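# Hang the ball-filled shallow basket on the stand's peg

## Task

Use the basket's cord handle to hang the shallow basket on the peg of the stand, keeping it as close to level as possible. Every ball has to finish inside the basket; if any is missing, the task counts as failed.

## Robot and tools

Robot: two arms, left_arm and right_arm. Each has six joints and a two-finger parallel gripper. left_arm sits on the +y side with its base near (+0.027, +0.229, 0) m, and right_arm on the -y side near (-0.026, -0.238, 0) m. Both bases are yawed very slightly. The arm names do not match sides of the images. A camera stand is fixed behind the arms. Loose objects can get an occasional small nudge that the robot did not cause.

Frame: all positions, targets and offset axes use the scene frame. Its origin is at table-top height, halfway between the nominal bases. +x points out over the table, +y points toward left_arm, and +z points up. A gripper's fingers point along its own +z and spread along its own y. end_effector_position is the spot between the finger pads, just under 1 cm behind the tips. Reported hand poses can be off by a few centimetres, more when the arm reaches far.

execute_actions(actions, cameras): actions is a list of actions. Each action is a table of up to 15 rows, and each row is one control step of 1/30 s. A short table repeats its final row until 15 steps have run. Every row is one list of 14 numbers in [-1, 1] covering both arms, even if only one moves. The order is left dx, dy, dz, rx, ry, rz, opening, then the same seven for right. dx to rz are offsets, not poses. They count from that arm's Hand target as it stood when the action began, along the scene axes, and the arm turns about its Hand target's position. Each row is measured from that start, not from the previous row. Sending the same offset in a new action moves the arm further again. Scale: 1.0 equals 0.6 m or 180 degrees. rx, ry, rz form a single rotation vector. Opening is absolute: +1 fully open (about 87 mm between pads), +0.5 about 69 mm, 0 about 43 mm, -0.5 about 18 mm, -1 closed. Six zeros hold an arm at its Hand target. Any number in the opening slot is a command, so resend the present opening to leave a gripper alone. cameras lists camera names, ["all"] or []. Images come back only when actions is empty or cameras asks for them.

move(target, speed, blend, opening_speed, blocking, cameras): target is either one 14-number row laid out as above, or a list of up to 15 such rows. Every row is an offset from the Hand targets at the start of the move, not from the previous row. Each gripper follows a straight line toward its target, and every path finishes at the same moment. A move lasts at least 0.5 s and is cut off after 10 s. speed is the top path speed in m/s, from 0.002 to 2.9, default 0.25. Rotation is capped at twice that figure in rad/s. Give one number, or one per target. blend is a corner radius in metres for a list of targets. 0, the default, stops at each target. opening_speed is how fast the commanded opening changes, in units per second on the -1 to +1 scale, at least 0.2. blocking=false returns after about 0.5 s while the move keeps running. Paths do not avoid obstacles or the other arm. The result ends with a move: line. done means the arm is at rest within 10 mm and 2 degrees of its target. The other endings include off_target, moving, held and fault. limits=paced means the pose was clipped, and limits=held means a check withheld steps.

wait(seconds): 0 to 10 s. Each arm keeps its last command, and a running move carries on. stop(): brakes a running move to a halt. A faster move needs more room to stop. zoom_image(camera, region): camera is cam_high, cam_low, cam_left_wrist or cam_right_wrist. region is [x0, y0, x1, y1] in pixels of that camera's latest image, at most 504 by 504. read_manual(section): returns only licence text ("licences"). finished_scene(scene): ends the current scene, given its number. It is final, and the goal must still hold once the robot lets go.

Results: each arm's end_effector_position (m) and end_effector_quat_wxyz. Hand target is the last commanded pose after clipping, and the next offsets count from it. Tool commands shows the current gripper commands. grip_measured is finger position on the command scale. In Joint positions, the last number is the gripper on a scale from 0 (closed) to 1 (open). Joint velocities may say "within noise". Joint torques include the arm's own weight, and joints 1 to 3 wrap at ±28 N m. MOTOR HOT appears at 75 °C. At 90 °C an OVER-TEMPERATURE FAULT folds that arm and leaves it idle. At 100 °C the arm goes limp and drops.

Behaviour: the controller limits the commanded orientation to 40 degrees away from the measured one. Grippers often stop short of or below their target and tilt, mostly at long reach, and small moves can go sideways or fail. Check the pose after each move and send any missing distance as an offset. To grip, command about 0.04 below the grip_measured reading at first contact for full force, and less than that for a lighter hold. Fingers press about 20 N per pad. A blocked arm keeps pushing until you command it back past its gripper. Holding loads, staying stretched out or pushing against something heats the motors. The scene keeps running while you think, and the robot holds its last command.

Avoid: contact between the arms or their grippers and wrist cameras, including one gripper closing on the other's fingers. Avoid fast or hard hits on fixed or heavy things, dropping objects or releasing them while they move, and anything leaving the table. Avoid strain on the camera cables and paths passing near an arm's own base. Spilling balls from the basket fails the task.

Cameras: cam_high, cam_low, cam_left_wrist and cam_right_wrist, each 672x504, with the calibration given. Wrist views can lag slightly while the arm moves.

Each tool is called after ">>>" as name([rows], argument=value, ...), one row to a line, values as JSON.

## Session

>>> execute_actions(actions=[])

Scene clock: 0.00 s.
left_arm: end_effector_position=(+0.4064, +0.2345, +0.0495) grip_measured=+1.000 end_effector_quat_wxyz=(+0.559, +0.019, +0.828, +0.035) | right_arm: end_effector_position=(+0.3477, -0.2399, +0.0560) grip_measured=+0.962 end_effector_quat_wxyz=(+0.576, -0.003, +0.817, +0.039)
Joint positions: left_arm=[-0.053 1.513 0.381 0.75 -0.054 0.063 1] | right_arm=[-0.044 1.483 0.343 0.796 -0.13 0.017 0.981]
Joint velocities: within noise
Joint torques (N m): no reading
Heat: left arm: 32 °C; right arm: 34 °C.
Hand target: left_arm +0.4085, +0.2344, +0.0532; +0.563, +0.018, +0.825, +0.035 | right_arm +0.3480, -0.2398, +0.0566; +0.575, -0.003, +0.818, +0.039
Tool commands: left_gripper/opening=+1.0 right_gripper/opening=+1.0

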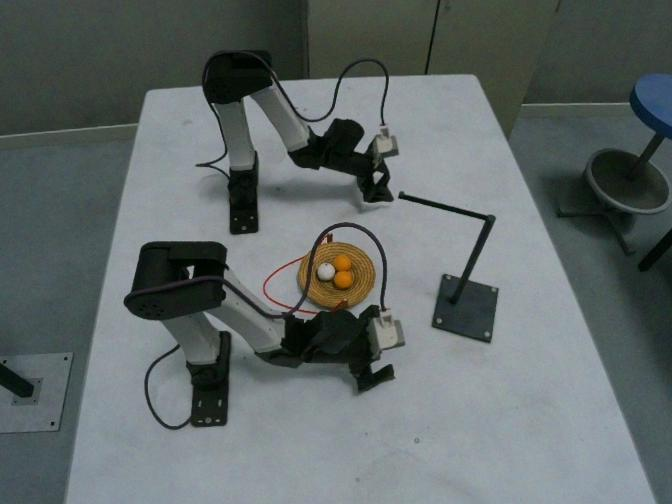

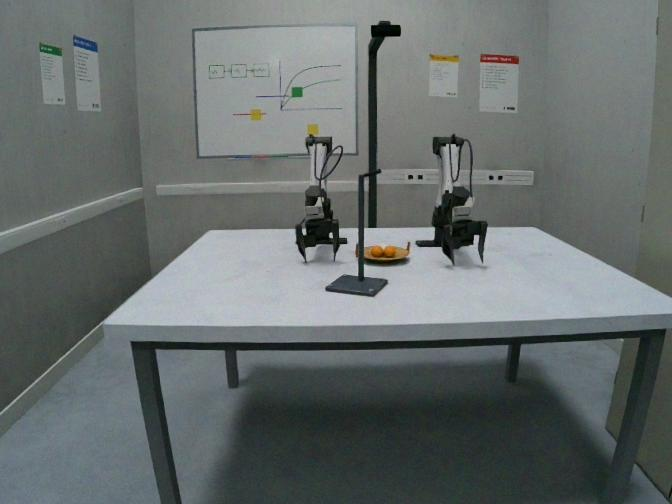

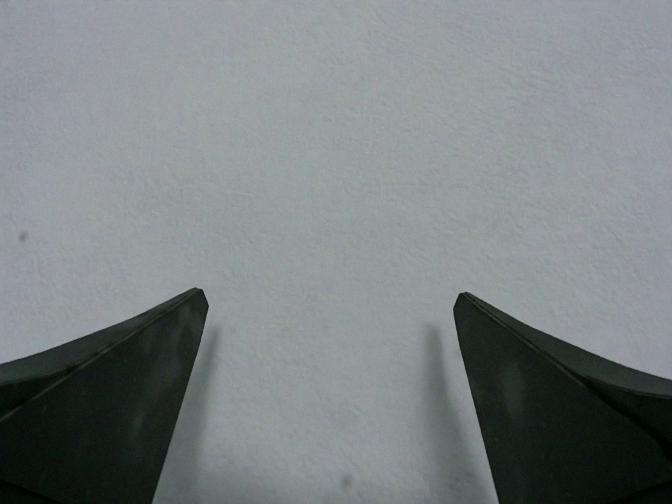

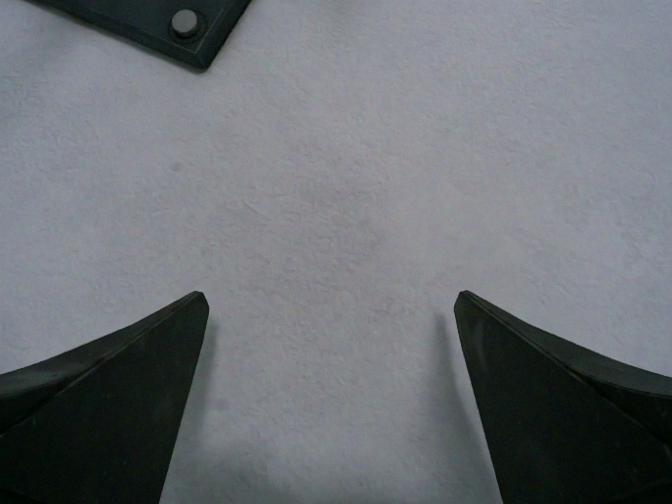

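>>> zoom_image(camera="cam_high", region=[250, 160, 510, 355])

>>> zoom_image(camera="cam_low", region=[280, 130, 500, 300])

Scaled by 1.938 from the camera's 672x504 image, which has a finer 960x720 frame.

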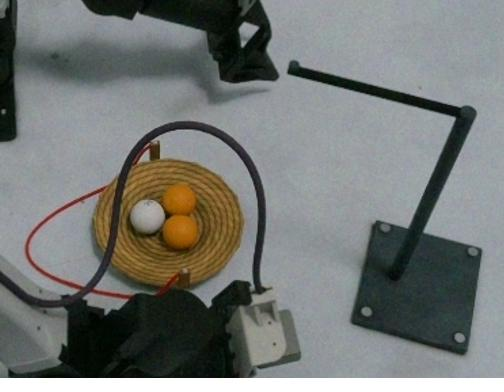

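Scaled by 2.291 from the camera's 672x504 image, which has a finer 960x720 frame.

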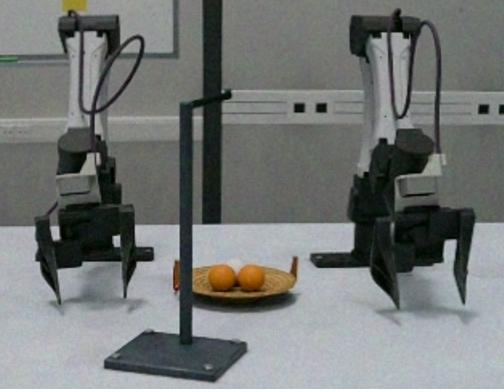

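>>> zoom_image(camera="cam_high", region=[320, 100, 440, 220])

>>> zoom_image(camera="cam_high", region=[300, 290, 420, 410])

>>> zoom_image(camera="cam_high", region=[255, 225, 385, 325])

>>> zoom_image(camera="cam_high", region=[390, 180, 510, 350])

>>> zoom_image(camera="cam_low", region=[285, 160, 425, 300])

Scaled by 4.200 from the camera's 672x504 image, which has a finer 960x720 frame.

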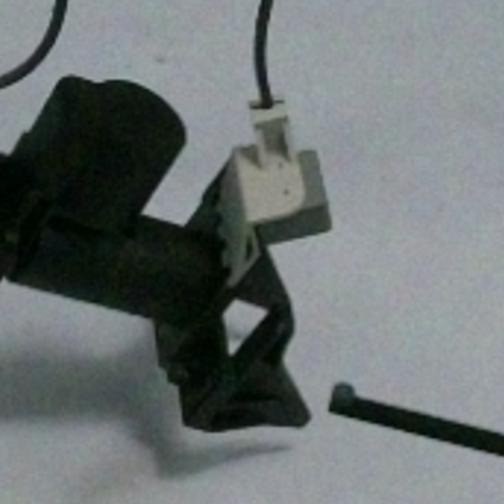

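Scaled by 4.200 from the camera's 672x504 image, which has a finer 960x720 frame.

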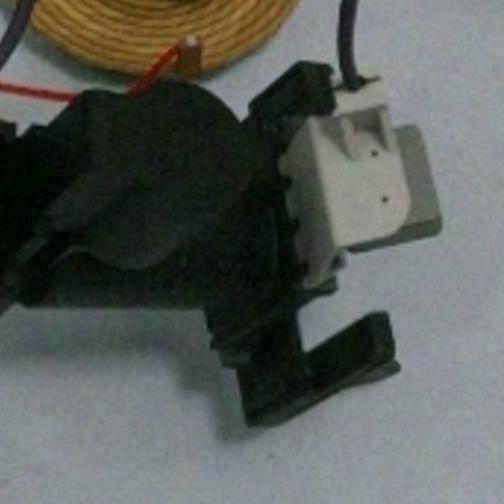

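Scaled by 3.877 from the camera's 672x504 image, which has a finer 960x720 frame.

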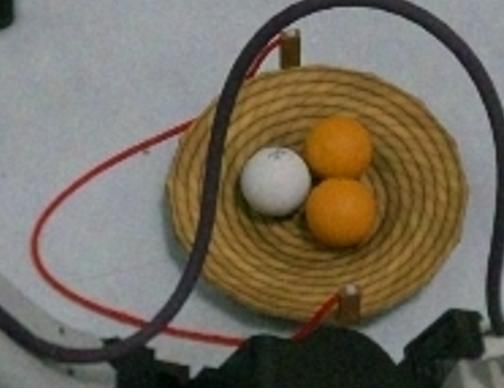

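Scaled by 2.965 from the camera's 672x504 image, which has a finer 960x720 frame.

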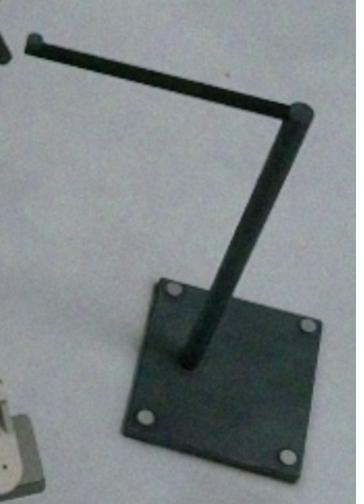

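Scaled by 3.600 from the camera's 672x504 image, which has a finer 960x720 frame.

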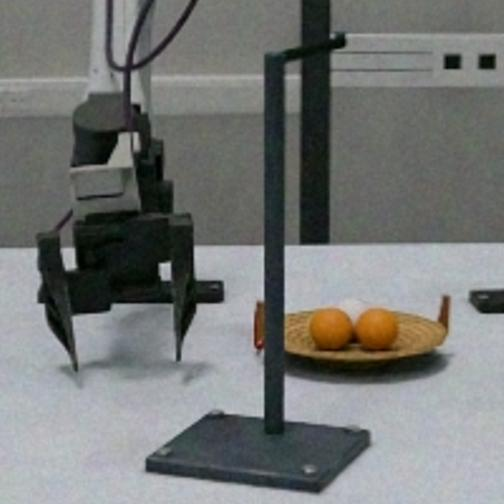

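>>> move([
  [0,0,0.25,0,0,0,0,-0.1,-0.25,0.15,0,0,-0.15,0],
  [-0.505,-0.4473,0.245,0.2576,0.3222,-0.3955,0,-0.183,-0.44,0.155,0,0,-0.25,0],
], speed=0.2, blend=0.03, cameras=["all"])

Scene clock: 159.87 s.
left_arm: end_effector_position=(+0.1072, -0.0305, +0.1992) grip_measured=+0.000 end_effector_quat_wxyz=(+0.041, +0.667, +0.744, -0.018) | right_arm: end_effector_position=(+0.2314, -0.4962, +0.1366) grip_measured=+0.000 end_effector_quat_wxyz=(+0.532, +0.317, +0.765, -0.180)
Joint positions: left_arm=[-1.34 1.684 1.748 -1.545 -0.014 0.156 0.5] | right_arm=[-0.822 1.149 0.559 0.209 -0.117 0.021 0.5]
Joint torques (N m): left_arm=[0.01 -5.19 8.01 0.53 0.13 0.22] | right_arm=[-0.91 -2.06 9.89 2.58 -0.01 0]
Heat: left arm: 42 °C; right arm: 41 °C.
Hand target: left_arm +0.1056, -0.0340, +0.2002; +0.000, +0.672, +0.741, +0.000 | right_arm +0.2382, -0.5039, +0.1495; +0.546, +0.310, +0.756, -0.184
Off the commanded pose: left_arm 0.004 m, 5 deg | right_arm 0.016 m, 2 deg.
joint sent to its limit (left arm) — joint 4 (wrist pitch), lower limit. The joint targets are off in orientation, not in position.
move: off_target (left_arm, right_arm)
camera_calibration:
cam_left_wrist: T_world_to_cam=[[-0.990946, -0.126339, -0.0454356, 0.108911], [-0.120353, 0.68589, 0.717684, -0.0896563], [-0.0595076, 0.716654, -0.694885, 0.310104], [0, 0, 0, 1]] pos_world=[0.115588, -0.146983, 0.28478]
cam_right_wrist: T_world_to_cam=[[-0.676973, -0.733115, -0.0651906, -0.199599], [-0.687219, 0.661325, -0.300631, 0.548917], [0.263509, -0.158719, -0.95151, 0.133628], [0, 0, 0, 1]] pos_world=[0.206891, -0.488132, 0.279158]

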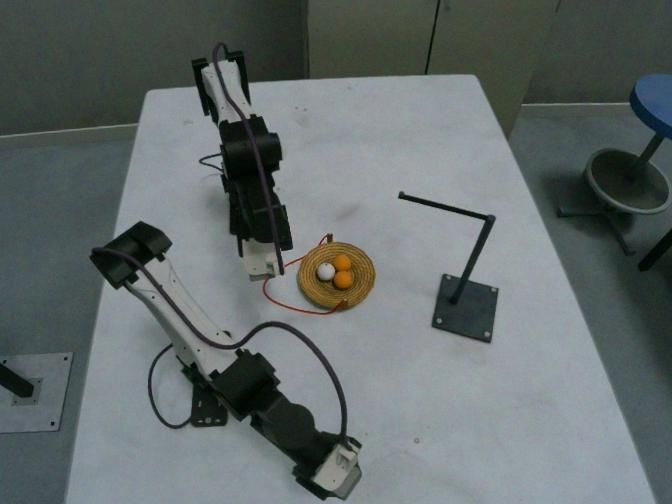

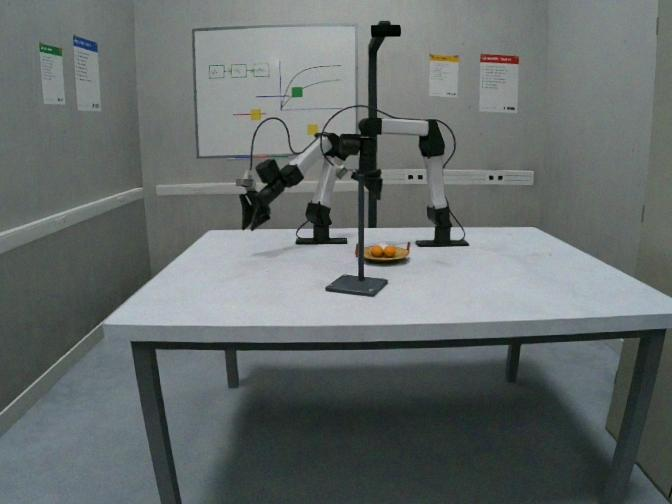

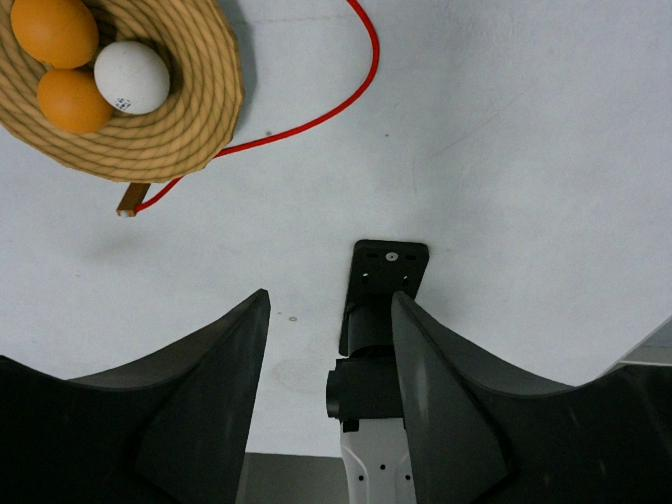

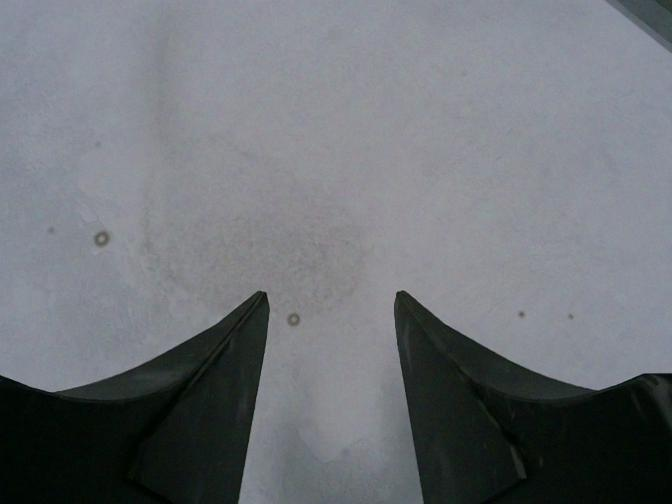

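>>> move(target=[-0.022,-0.01,-0.2,0,0,0,-0.2,0,0,0,0,0,0,0], speed=0.2, cameras=["cam_high","cam_left_wrist"])

>>> zoom_image(camera="cam_high", region=[240, 225, 390, 325])

Scene clock: 175.10 s.
left_arm: end_effector_position=(+0.0959, -0.0375, +0.0869) grip_measured=-0.200 end_effector_quat_wxyz=(+0.006, +0.673, +0.740, +0.002) | right_arm: end_effector_position=(+0.2314, -0.4962, +0.1366) grip_measured=+0.000 end_effector_quat_wxyz=(+0.532, +0.317, +0.765, -0.180)
Joint positions: left_arm=[-1.38 1.744 1.356 -1.176 -0.01 0.13 0.4] | right_arm=[-0.822 1.149 0.559 0.209 -0.117 0.021 0.5]
Joint torques (N m): left_arm=[-0.27 -6.34 5.42 0.66 0.13 0.02] | right_arm=[-0.94 -1.99 9.98 2.65 -0.03 0.01]
Heat: left arm: 43 °C; right arm: 43 °C.
Hand target: left_arm +0.0923, -0.0399, +0.0802; +0.000, +0.672, +0.741, +0.000 | right_arm +0.2381, -0.5038, +0.1494; +0.546, +0.310, +0.756, -0.184
Off the commanded pose: left_arm 0.008 m, 1 deg | right_arm 0.016 m, 2 deg.
move: off_target (right_arm)
camera_calibration:
cam_left_wrist: T_world_to_cam=[[-0.99357, -0.109141, -0.0301082, 0.0912854], [-0.0925355, 0.6296, 0.771389, -0.0150306], [-0.0652342, 0.769215, -0.635652, 0.233727], [0, 0, 0, 1]] pos_world=[0.104555, -0.16036, 0.162912]
Images, in order (width x height): cam_high 672x504, cam_left_wrist 672x504.

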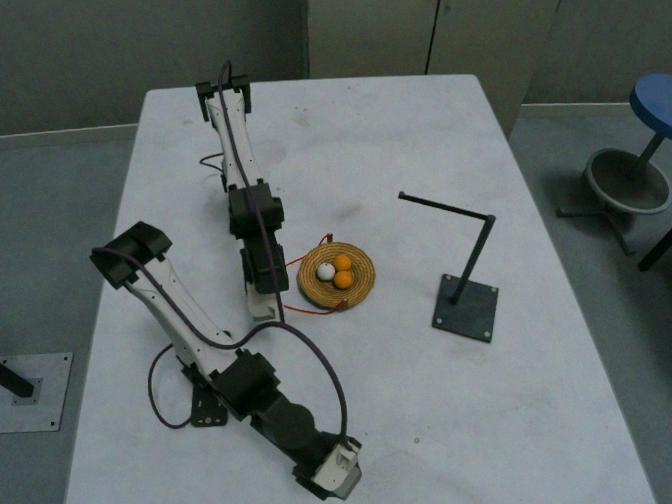

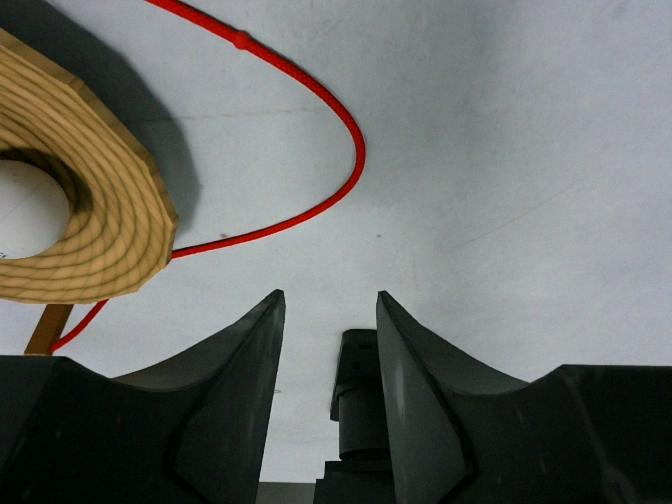

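Scaled by 3.360 from the camera's 672x504 image, which has a finer 960x720 frame.

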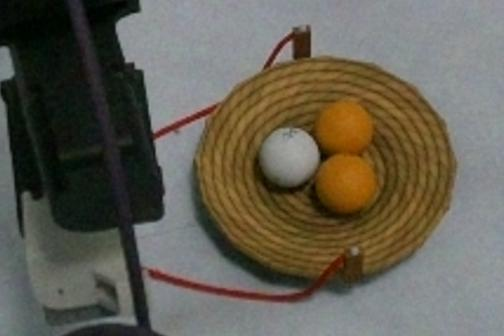

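>>> move(target=[-0.0175,-0.0135,-0.085,0,0,0,-0.2,0,0,0,0,0,0,0], speed=0.1, cameras=["cam_left_wrist"])

Scene clock: 192.37 s.
left_arm: end_effector_position=(+0.0857, -0.0479, +0.0377) grip_measured=-0.200 end_effector_quat_wxyz=(+0.009, +0.673, +0.740, +0.000) | right_arm: end_effector_position=(+0.2314, -0.4962, +0.1366) grip_measured=+0.000 end_effector_quat_wxyz=(+0.532, +0.317, +0.765, -0.180)
Joint positions: left_arm=[-1.418 1.811 1.239 -0.984 -0.01 0.093 0.4] | right_arm=[-0.822 1.149 0.559 0.209 -0.117 0.021 0.5]
Joint torques (N m): left_arm=[-0.2 -6.31 4.98 0.69 0.12 0.01] | right_arm=[-0.91 -2.29 10.17 2.61 -0.08 -0.04]
Heat: left arm: 41 °C; right arm: 44 °C.
Hand target: left_arm +0.0819, -0.0481, +0.0293; +0.000, +0.672, +0.741, +0.000 | right_arm +0.2381, -0.5038, +0.1494; +0.546, +0.310, +0.756, -0.184
Off the commanded pose: left_arm 0.009 m, 1 deg | right_arm 0.016 m, 2 deg.
move: off_target (right_arm)
camera_calibration:
cam_left_wrist: T_world_to_cam=[[-0.993619, -0.108622, -0.0303693, 0.0786404], [-0.0928461, 0.634854, 0.767034, 0.0289387], [-0.064037, 0.764959, -0.640888, 0.209737], [0, 0, 0, 1]] pos_world=[0.0942564, -0.17027, 0.114609]
Images, in order (width x height): cam_left_wrist 672x504.

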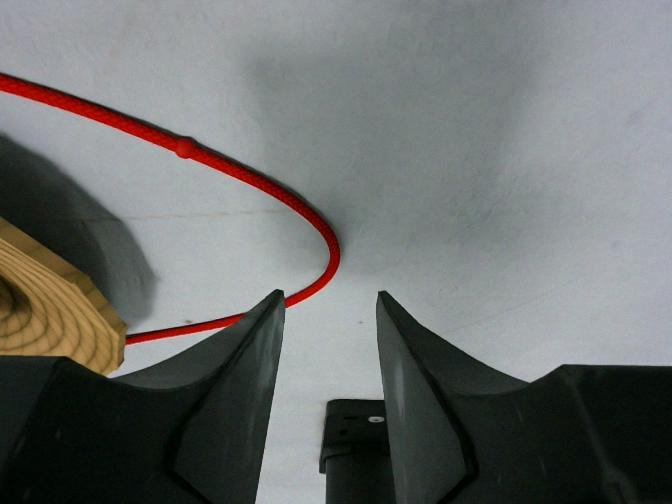

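>>> move(target=[0,0,-0.04,0,0,0,-0.2,0,0,0,0,0,0,0], speed=0.05, cameras=["cam_left_wrist"])

Scene clock: 198.63 s.
left_arm: end_effector_position=(+0.0859, -0.0489, +0.0143) grip_measured=-0.200 end_effector_quat_wxyz=(+0.010, +0.673, +0.740, -0.001) | right_arm: end_effector_position=(+0.2314, -0.4962, +0.1366) grip_measured=+0.000 end_effector_quat_wxyz=(+0.532, +0.317, +0.765, -0.180)
Joint positions: left_arm=[-1.418 1.845 1.184 -0.893 -0.01 0.093 0.4] | right_arm=[-0.822 1.149 0.559 0.209 -0.117 0.021 0.5]
Joint torques (N m): left_arm=[-0.2 -6.3 4.72 0.71 0.12 0.01] | right_arm=[-0.7 -2.1 9.84 2.67 -0.05 -0.05]
Heat: left arm: 41 °C; right arm: 45 °C.
Hand target: left_arm +0.0819, -0.0481, +0.0053; +0.000, +0.672, +0.741, +0.000 | right_arm +0.2381, -0.5038, +0.1494; +0.546, +0.310, +0.756, -0.184
Off the commanded pose: left_arm 0.010 m, 1 deg | right_arm 0.016 m, 2 deg.
move: off_target (right_arm)
camera_calibration:
cam_left_wrist: T_world_to_cam=[[-0.99361, -0.108657, -0.0305344, 0.0779491], [-0.093145, 0.636642, 0.765514, 0.0477141], [-0.0637386, 0.763467, -0.642695, 0.195511], [0, 0, 0, 1]] pos_world=[0.094357, -0.171174, 0.0915084]
Images, in order (width x height): cam_left_wrist 672x504.

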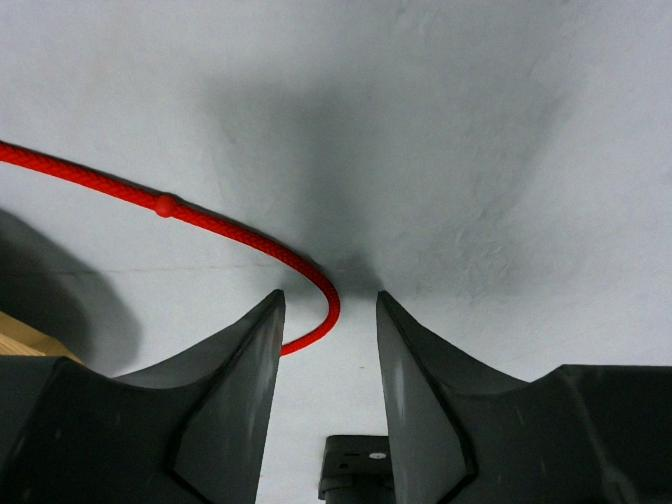

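>>> move(target=[-0.003,0.002,-0.012,0,0,0,-0.2,0,0,0,0,0,0,0], speed=0.03, cameras=["cam_left_wrist"])

Scene clock: 203.73 s.
left_arm: end_effector_position=(+0.0856, -0.0491, +0.0124) grip_measured=-0.200 end_effector_quat_wxyz=(+0.011, +0.672, +0.740, -0.002) | right_arm: end_effector_position=(+0.2314, -0.4962, +0.1366) grip_measured=+0.000 end_effector_quat_wxyz=(+0.532, +0.317, +0.765, -0.180)
Joint positions: left_arm=[-1.419 1.845 1.176 -0.881 -0.01 0.09 0.4] | right_arm=[-0.822 1.149 0.559 0.209 -0.117 0.021 0.5]
Joint torques (N m): left_arm=[-0.51 -5.79 3.54 0.88 0.12 -0.01] | right_arm=[-0.64 -2.15 10.13 2.58 -0.02 -0.04]
Heat: left arm: 41 °C; right arm: 45 °C.
Hand target: left_arm +0.0800, -0.0469, -0.0019; +0.000, +0.672, +0.741, +0.000 | right_arm +0.2381, -0.5038, +0.1494; +0.546, +0.310, +0.756, -0.184
Off the commanded pose: left_arm 0.015 m, 1 deg | right_arm 0.016 m, 2 deg.
move: off_target (left_arm, right_arm)
camera_calibration:
cam_left_wrist: T_world_to_cam=[[-0.993336, -0.111062, -0.0308046, 0.0774123], [-0.0951423, 0.639308, 0.763042, 0.0495979], [-0.0650515, 0.760888, -0.645615, 0.194338], [0, 0, 0, 1]] pos_world=[0.0942573, -0.17098, 0.0900069]
Images, in order (width x height): cam_left_wrist 672x504.

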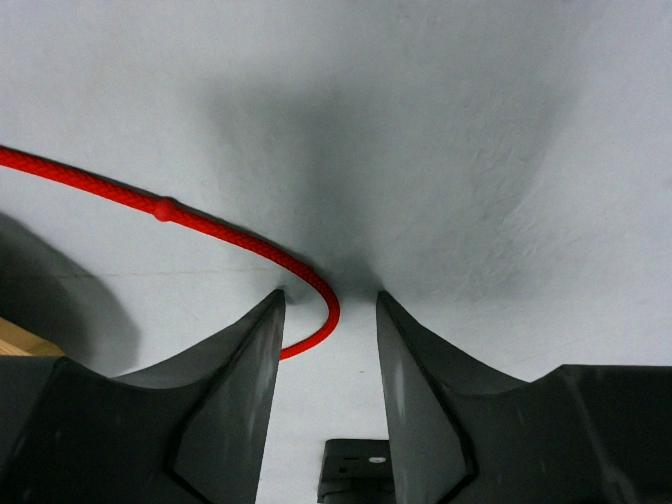

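>>> move(target=[0.003,-0.002,0.012,0,0,0,-1,0,0,0,0,0,0,0], speed=0.05, opening_speed=0.8, cameras=["cam_left_wrist"])

Scene clock: 208.63 s.
left_arm: end_effector_position=(+0.0862, -0.0490, +0.0124) grip_measured=-0.886 end_effector_quat_wxyz=(+0.012, +0.672, +0.740, -0.001) | right_arm: end_effector_position=(+0.2314, -0.4962, +0.1366) grip_measured=+0.000 end_effector_quat_wxyz=(+0.532, +0.317, +0.765, -0.180)
Joint positions: left_arm=[-1.419 1.845 1.176 -0.881 -0.014 0.09 0.057] | right_arm=[-0.822 1.149 0.559 0.209 -0.117 0.021 0.5]
Joint torques (N m): left_arm=[-0.17 -6.26 5.38 0.59 0.16 0.04] | right_arm=[-0.79 -2.17 10.07 2.66 -0.06 0.02]
Heat: left arm: 40 °C; right arm: 45 °C.
Hand target: left_arm +0.0818, -0.0480, +0.0053; +0.000, +0.672, +0.741, +0.000 | right_arm +0.2381, -0.5038, +0.1494; +0.546, +0.310, +0.756, -0.184
Off the commanded pose: left_arm 0.008 m, 1 deg | right_arm 0.016 m, 2 deg.
move: off_target (right_arm)
camera_calibration:
cam_left_wrist: T_world_to_cam=[[-0.993217, -0.111132, -0.034188, 0.0780961], [-0.0977442, 0.638801, 0.763137, 0.0497878], [-0.0629694, 0.761303, -0.645331, 0.194211], [0, 0, 0, 1]] pos_world=[0.0946622, -0.170979, 0.0900057]
Images, in order (width x height): cam_left_wrist 672x504.

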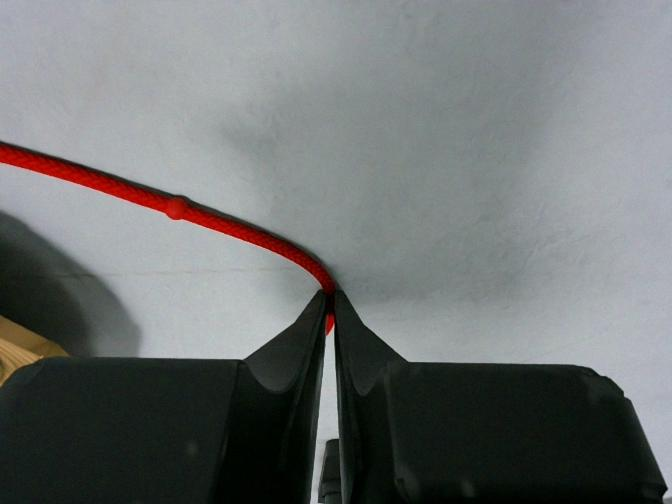

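>>> move([
  [0.13,0.03,0.208,0,0,0,-1,0,0,0,0,0,0,0],
  [0.263,0.063,0.325,0.0136,-0.1382,0,-1,0,0,0,0,0,0,0],
  [0.31,0.08,0.383,0.0136,-0.1382,0,-1,0,0,0,0,0,0,0],
], speed=0.12, blend=0.02, cameras=["cam_high","cam_low","cam_left_wrist"])

>>> zoom_image(camera="cam_high", region=[220, 125, 420, 325])

>>> zoom_image(camera="cam_low", region=[300, 120, 460, 300])

Scene clock: 234.70 s.
left_arm: end_effector_position=(+0.2657, -0.0003, +0.2326) grip_measured=-0.886 end_effector_quat_wxyz=(+0.148, +0.653, +0.726, +0.156) | right_arm: end_effector_position=(+0.2314, -0.4962, +0.1367) grip_measured=+0.000 end_effector_quat_wxyz=(+0.532, +0.317, +0.764, -0.180)
Joint positions: left_arm=[-1.057 1.781 1.918 -1.502 -0.383 0.484 0.057] | right_arm=[-0.822 1.149 0.559 0.209 -0.117 0.021 0.5]
Joint torques (N m): left_arm=[0.38 -7.01 7.8 0.75 -0.24 0.18] | right_arm=[-0.8 -2.22 10.13 2.56 -0.11 -0.09]
Heat: left arm: 41 °C; right arm: 46 °C.
Hand target: left_arm +0.2679, -0.0001, +0.2350; +0.145, +0.656, +0.723, +0.160 | right_arm +0.2382, -0.5039, +0.1495; +0.546, +0.310, +0.756, -0.184
Off the commanded pose: left_arm 0.003 m, 1 deg | right_arm 0.016 m, 2 deg.
move: off_target (right_arm)
camera_calibration:
cam_left_wrist: T_world_to_cam=[[-0.893006, -0.111152, -0.436102, 0.336114], [-0.410215, 0.599598, 0.687173, -0.0310832], [0.185105, 0.792545, -0.581041, 0.229644], [0, 0, 0, 1]] pos_world=[0.244893, -0.126006, 0.301372]
Images, in order (width x height): cam_high 672x504, cam_low 672x504, cam_left_wrist 672x504.

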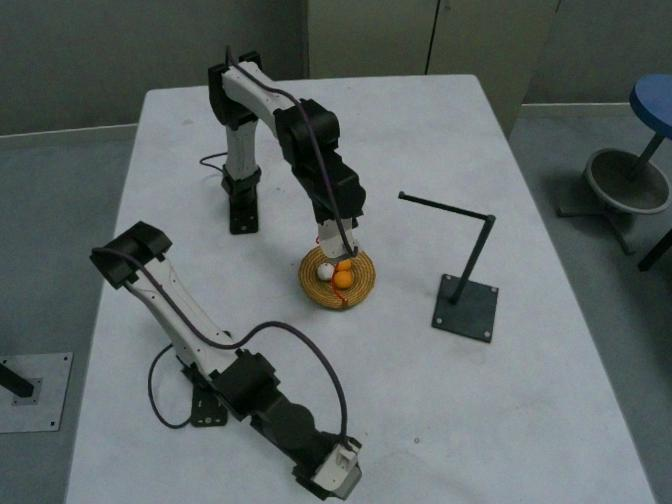

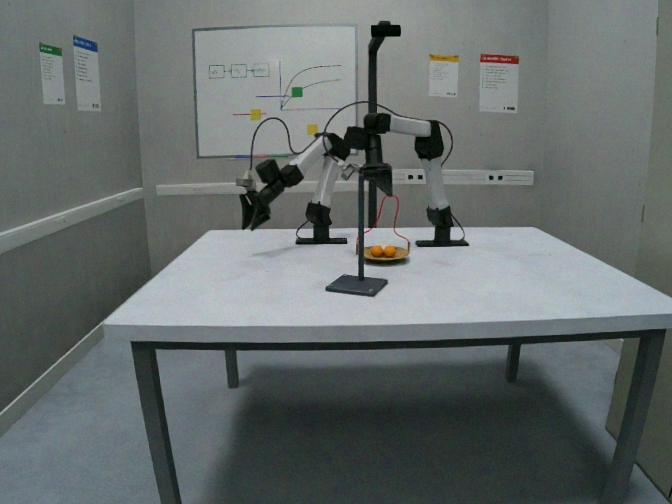

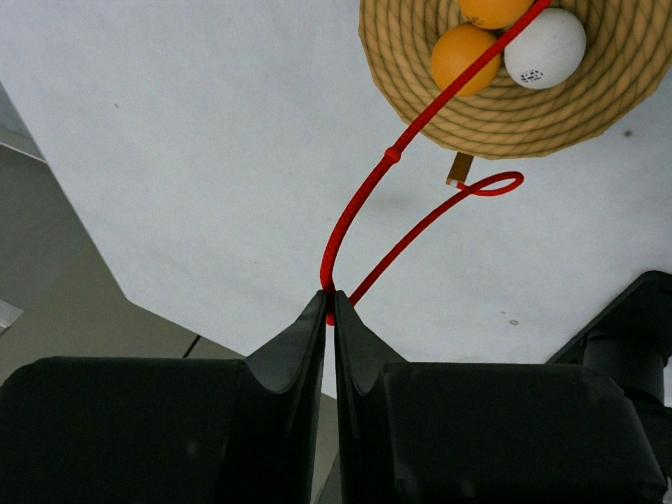

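Scaled by 2.520 from the camera's 672x504 image, which has a finer 960x720 frame.

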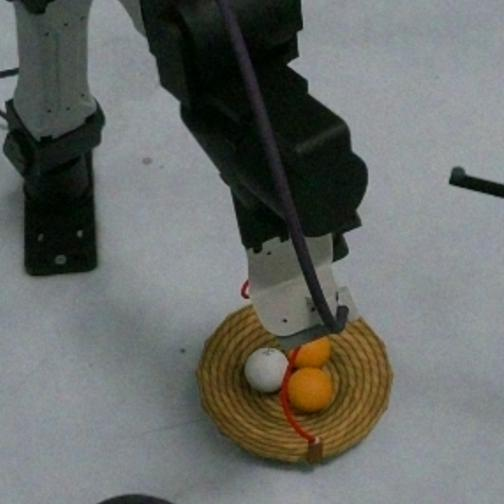

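Scaled by 2.800 from the camera's 672x504 image, which has a finer 960x720 frame.

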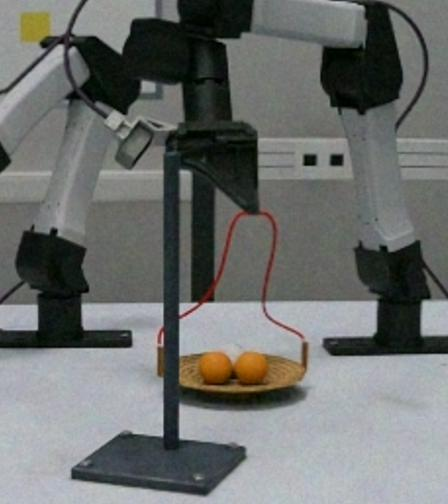

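>>> move([
  [0.0035,-0.0365,0.042,0.0109,-0.1106,0,-1,0,0,0,0,0,0,0],
  [0.0035,-0.0365,0.09,0.0109,-0.1106,0,-1,0,0,0,0,0,0,0],
], speed=0.08, blend=0.01, cameras=["cam_high","cam_low","cam_left_wrist"])

>>> zoom_image(camera="cam_low", region=[300, 120, 460, 300])

Scene clock: 246.53 s.
left_arm: end_effector_position=(+0.2688, -0.0196, +0.2858) grip_measured=-0.886 end_effector_quat_wxyz=(+0.255, +0.623, +0.686, +0.275) | right_arm: end_effector_position=(+0.2314, -0.4962, +0.1367) grip_measured=+0.000 end_effector_quat_wxyz=(+0.532, +0.317, +0.764, -0.180)
Joint positions: left_arm=[-1.215 1.797 2.019 -1.511 -0.726 0.401 0.057] | right_arm=[-0.822 1.149 0.559 0.209 -0.117 0.021 0.5]
Joint torques (N m): left_arm=[-0.27 -6.56 8.06 0.9 -0.55 -0.02] | right_arm=[-0.81 -2.17 10.11 2.6 -0.07 -0.1]
Heat: left arm: 42 °C; right arm: 47 °C.
Hand target: left_arm +0.2699, -0.0220, +0.2890; +0.257, +0.621, +0.684, +0.283 | right_arm +0.2382, -0.5039, +0.1495; +0.546, +0.310, +0.756, -0.184
Off the commanded pose: left_arm 0.004 m, 1 deg | right_arm 0.016 m, 2 deg.
move: off_target (right_arm)
camera_calibration:
cam_left_wrist: T_world_to_cam=[[-0.700146, -0.0850202, -0.708919, 0.386596], [-0.613534, 0.579486, 0.536444, 0.0424833], [0.365201, 0.810535, -0.457888, 0.1921], [0, 0, 0, 1]] pos_world=[0.226584, -0.147454, 0.339236]
Images, in order (width x height): cam_high 672x504, cam_low 672x504, cam_left_wrist 672x504.

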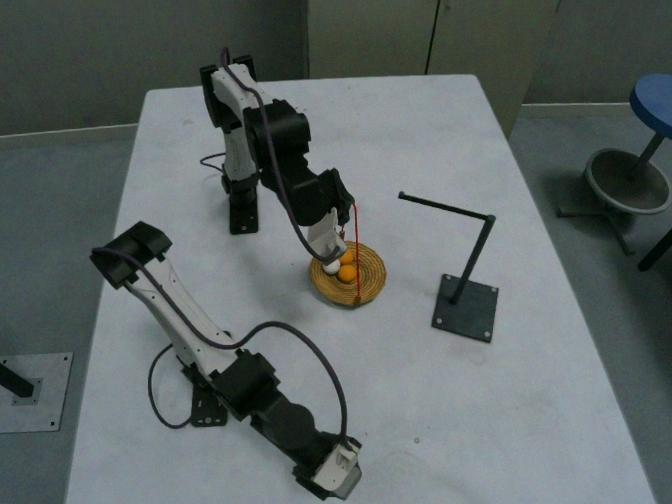

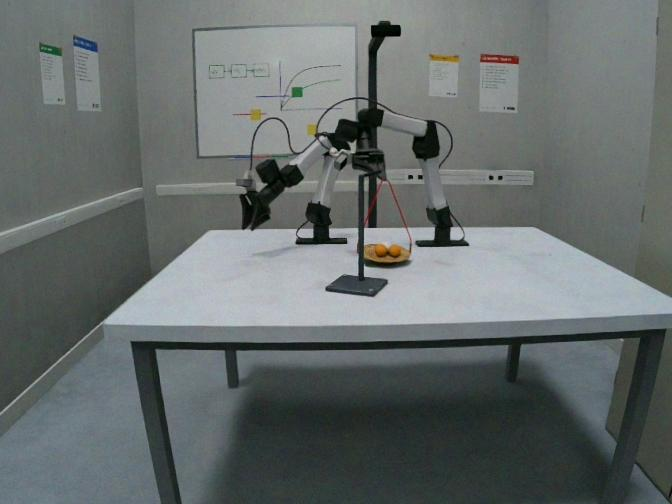

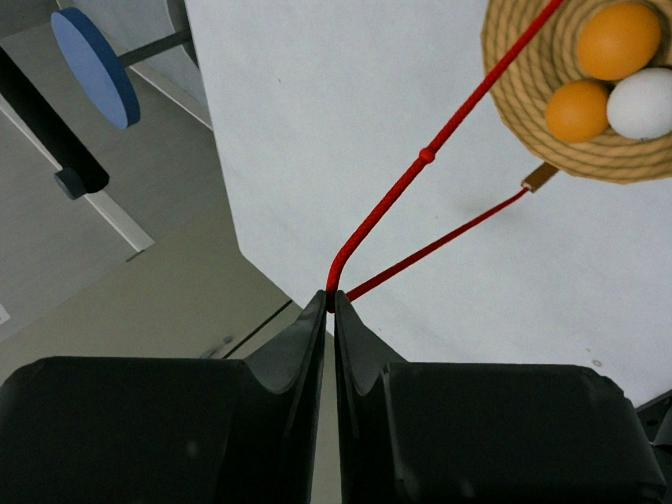

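Scaled by 2.800 from the camera's 672x504 image, which has a finer 960x720 frame.

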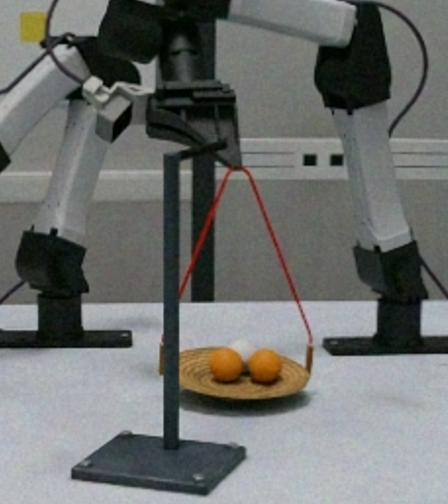

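>>> move(target=[0,0,0.075,0,0,0,-1,0,0,0,0,0,0,0], speed=0.06, cameras=["cam_high","cam_low","cam_left_wrist","cam_right_wrist"])

>>> zoom_image(camera="cam_low", region=[300, 120, 460, 300])

>>> zoom_image(camera="cam_high", region=[270, 160, 430, 320])

Scene clock: 252.00 s.
left_arm: end_effector_position=(+0.2699, -0.0256, +0.3195) grip_measured=-0.886 end_effector_quat_wxyz=(+0.289, +0.630, +0.669, +0.267) | right_arm: end_effector_position=(+0.2314, -0.4962, +0.1367) grip_measured=+0.000 end_effector_quat_wxyz=(+0.532, +0.317, +0.764, -0.180)
Joint positions: left_arm=[-1.228 1.807 2.161 -1.549 -0.735 0.464 0.057] | right_arm=[-0.822 1.149 0.559 0.209 -0.117 0.021 0.5]
Joint torques (N m): left_arm=[-0.29 -8.95 7.86 1.1 -0.64 0.19] | right_arm=[-0.95 -1.99 10.1 2.57 -0.03 -0.01]
Heat: left arm: 43 °C; right arm: 47 °C.
Hand target: left_arm +0.2700, -0.0219, +0.3341; +0.257, +0.621, +0.684, +0.283 | right_arm +0.2382, -0.5039, +0.1495; +0.546, +0.310, +0.756, -0.184
Off the commanded pose: left_arm 0.015 m, 5 deg | right_arm 0.016 m, 2 deg.
joint sent to its limit (left arm) — joint 4 (wrist pitch), lower limit. The joint targets are off in orientation, not in position.
move: off_target (left_arm, right_arm)
camera_calibration:
cam_left_wrist: T_world_to_cam=[[-0.674272, -0.0773327, -0.734423, 0.412115], [-0.602387, 0.632878, 0.48641, 0.042944], [0.427185, 0.77038, -0.473316, 0.199173], [0, 0, 0, 1]] pos_world=[0.218662, -0.148748, 0.37605]
cam_right_wrist: T_world_to_cam=[[-0.676958, -0.73313, -0.0651733, -0.199614], [-0.687122, 0.661237, -0.301046, 0.54897], [0.263801, -0.159014, -0.95138, 0.133387], [0, 0, 0, 1]] pos_world=[0.206891, -0.488132, 0.279158]

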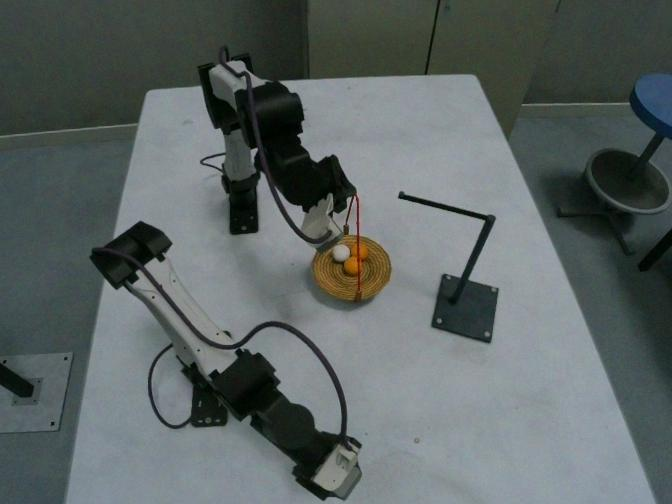

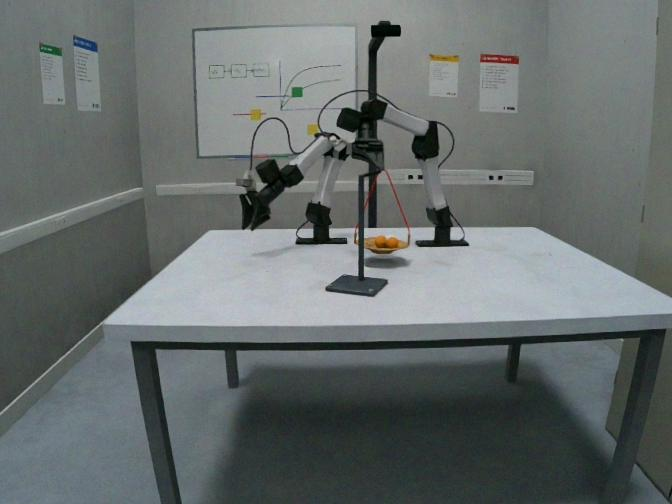

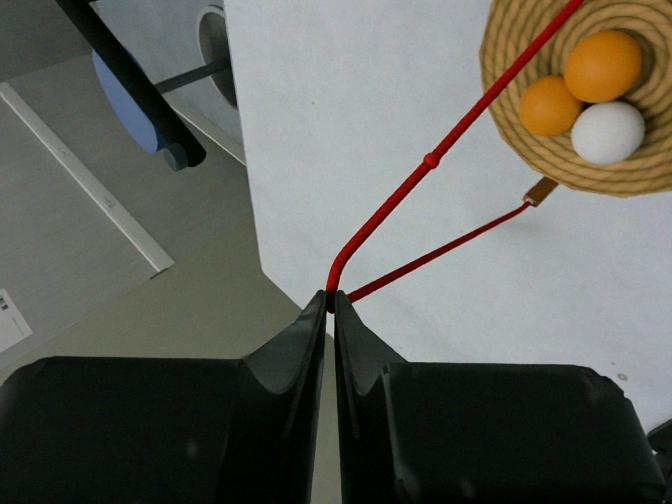

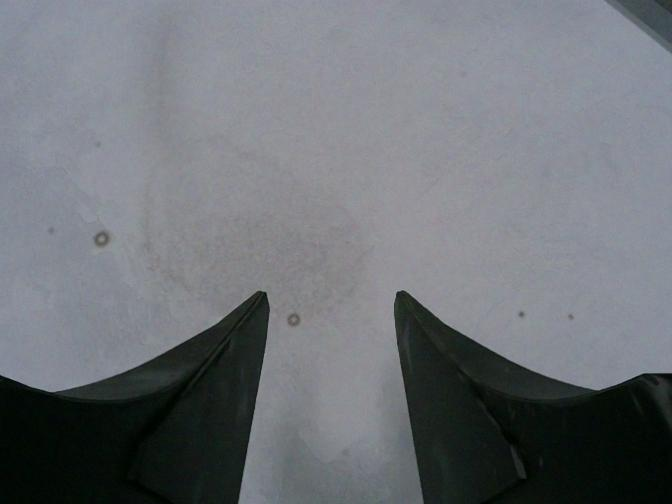

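Scaled by 2.800 from the camera's 672x504 image, which has a finer 960x720 frame.

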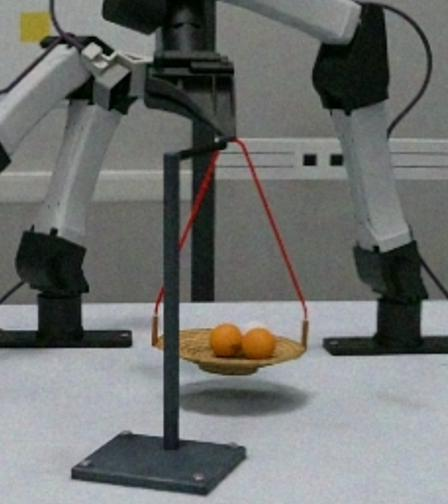

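Scaled by 3.150 from the camera's 672x504 image, which has a finer 960x720 frame.

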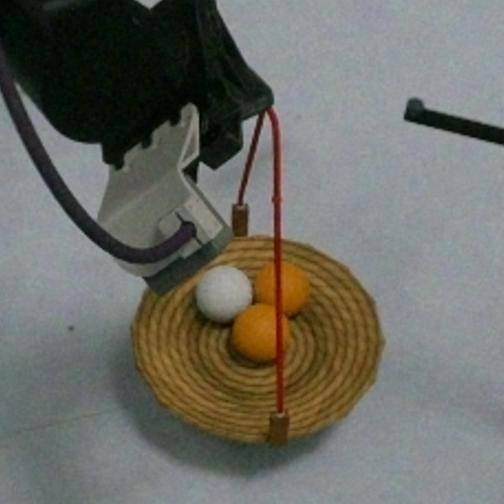

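>>> move(target=[0.058,0.04,0.047,-0.0088,-0.0264,-0.133,-1,0,0,0,0,0,0,0], speed=0.06, cameras=["cam_high","cam_low","cam_left_wrist"])

>>> zoom_image(camera="cam_low", region=[300, 120, 460, 300])

>>> zoom_image(camera="cam_high", region=[300, 140, 500, 300])

Scene clock: 285.40 s.
left_arm: end_effector_position=(+0.3050, -0.0030, +0.3494) grip_measured=-0.886 end_effector_quat_wxyz=(+0.323, +0.743, +0.535, +0.239) | right_arm: end_effector_position=(+0.2314, -0.4962, +0.1367) grip_measured=+0.000 end_effector_quat_wxyz=(+0.532, +0.317, +0.764, -0.180)
Joint positions: left_arm=[-1.058 1.575 1.96 -1.269 -0.502 1.053 0.057] | right_arm=[-0.822 1.149 0.559 0.209 -0.117 0.021 0.5]
Joint torques (N m): left_arm=[0.73 -9.24 5.18 2.04 -0.18 0.19] | right_arm=[-0.81 -1.99 9.85 2.63 -0.04 -0.01]
Heat: left arm: 48 °C; right arm: 48 °C.
Hand target: left_arm +0.3048, +0.0021, +0.3623; +0.346, +0.733, +0.533, +0.240 | right_arm +0.2382, -0.5039, +0.1495; +0.546, +0.310, +0.756, -0.184
Off the commanded pose: left_arm 0.014 m, 3 deg | right_arm 0.016 m, 2 deg.
move: off_target (left_arm, right_arm)
camera_calibration:
cam_left_wrist: T_world_to_cam=[[-0.632619, 0.200674, -0.748012, 0.4524], [-0.360945, 0.77814, 0.51402, -0.0477171], [0.685209, 0.59517, -0.419834, 0.0830252], [0, 0, 0, 1]] pos_world=[0.212084, -0.103069, 0.397785]
Images, in order (width x height): cam_high 672x504, cam_low 672x504, cam_left_wrist 672x504.

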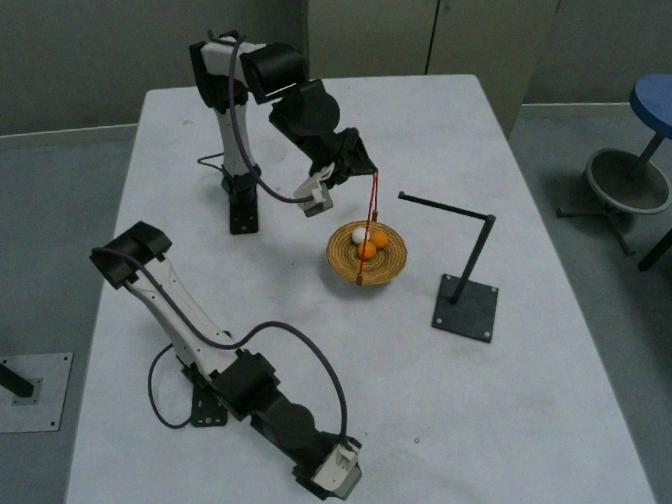

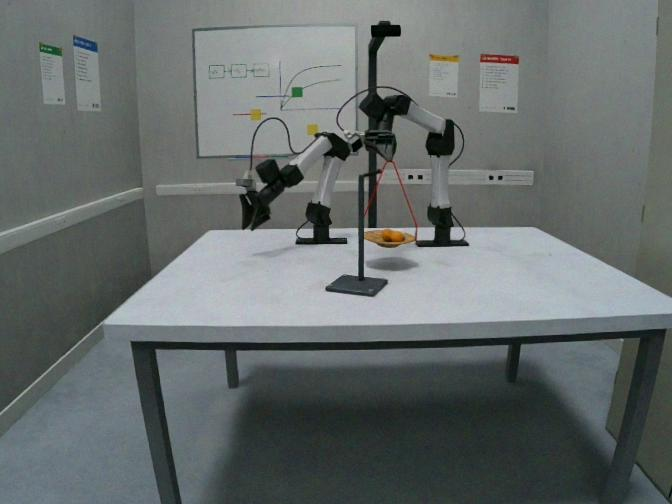

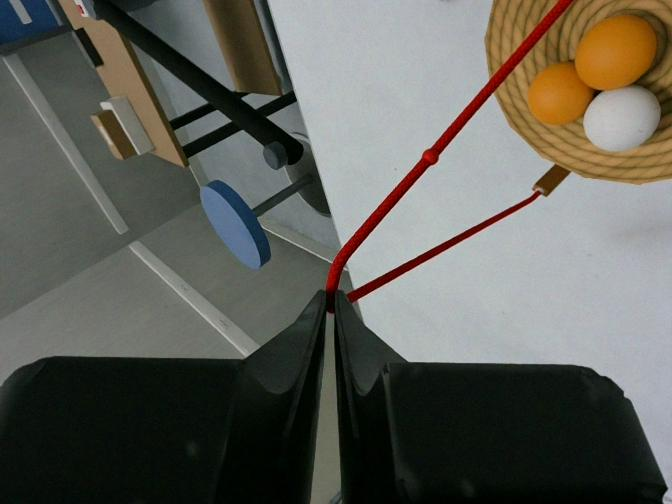

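Scaled by 2.800 from the camera's 672x504 image, which has a finer 960x720 frame.

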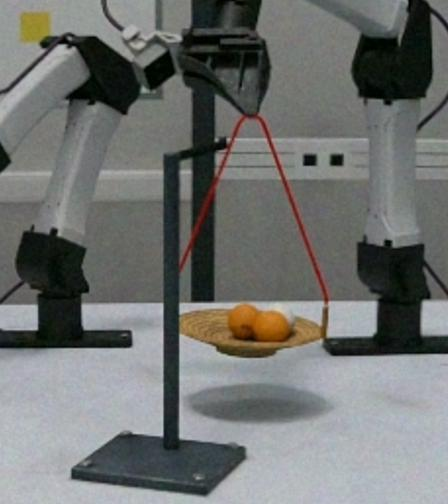

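Scaled by 2.520 from the camera's 672x504 image, which has a finer 960x720 frame.

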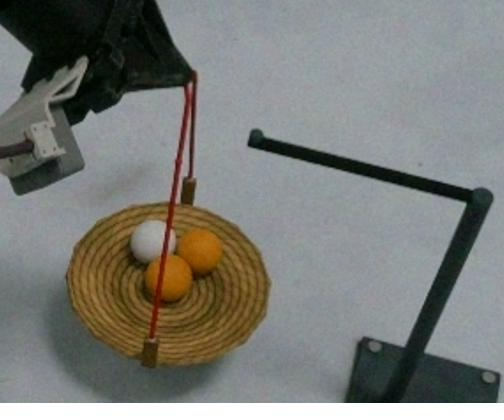

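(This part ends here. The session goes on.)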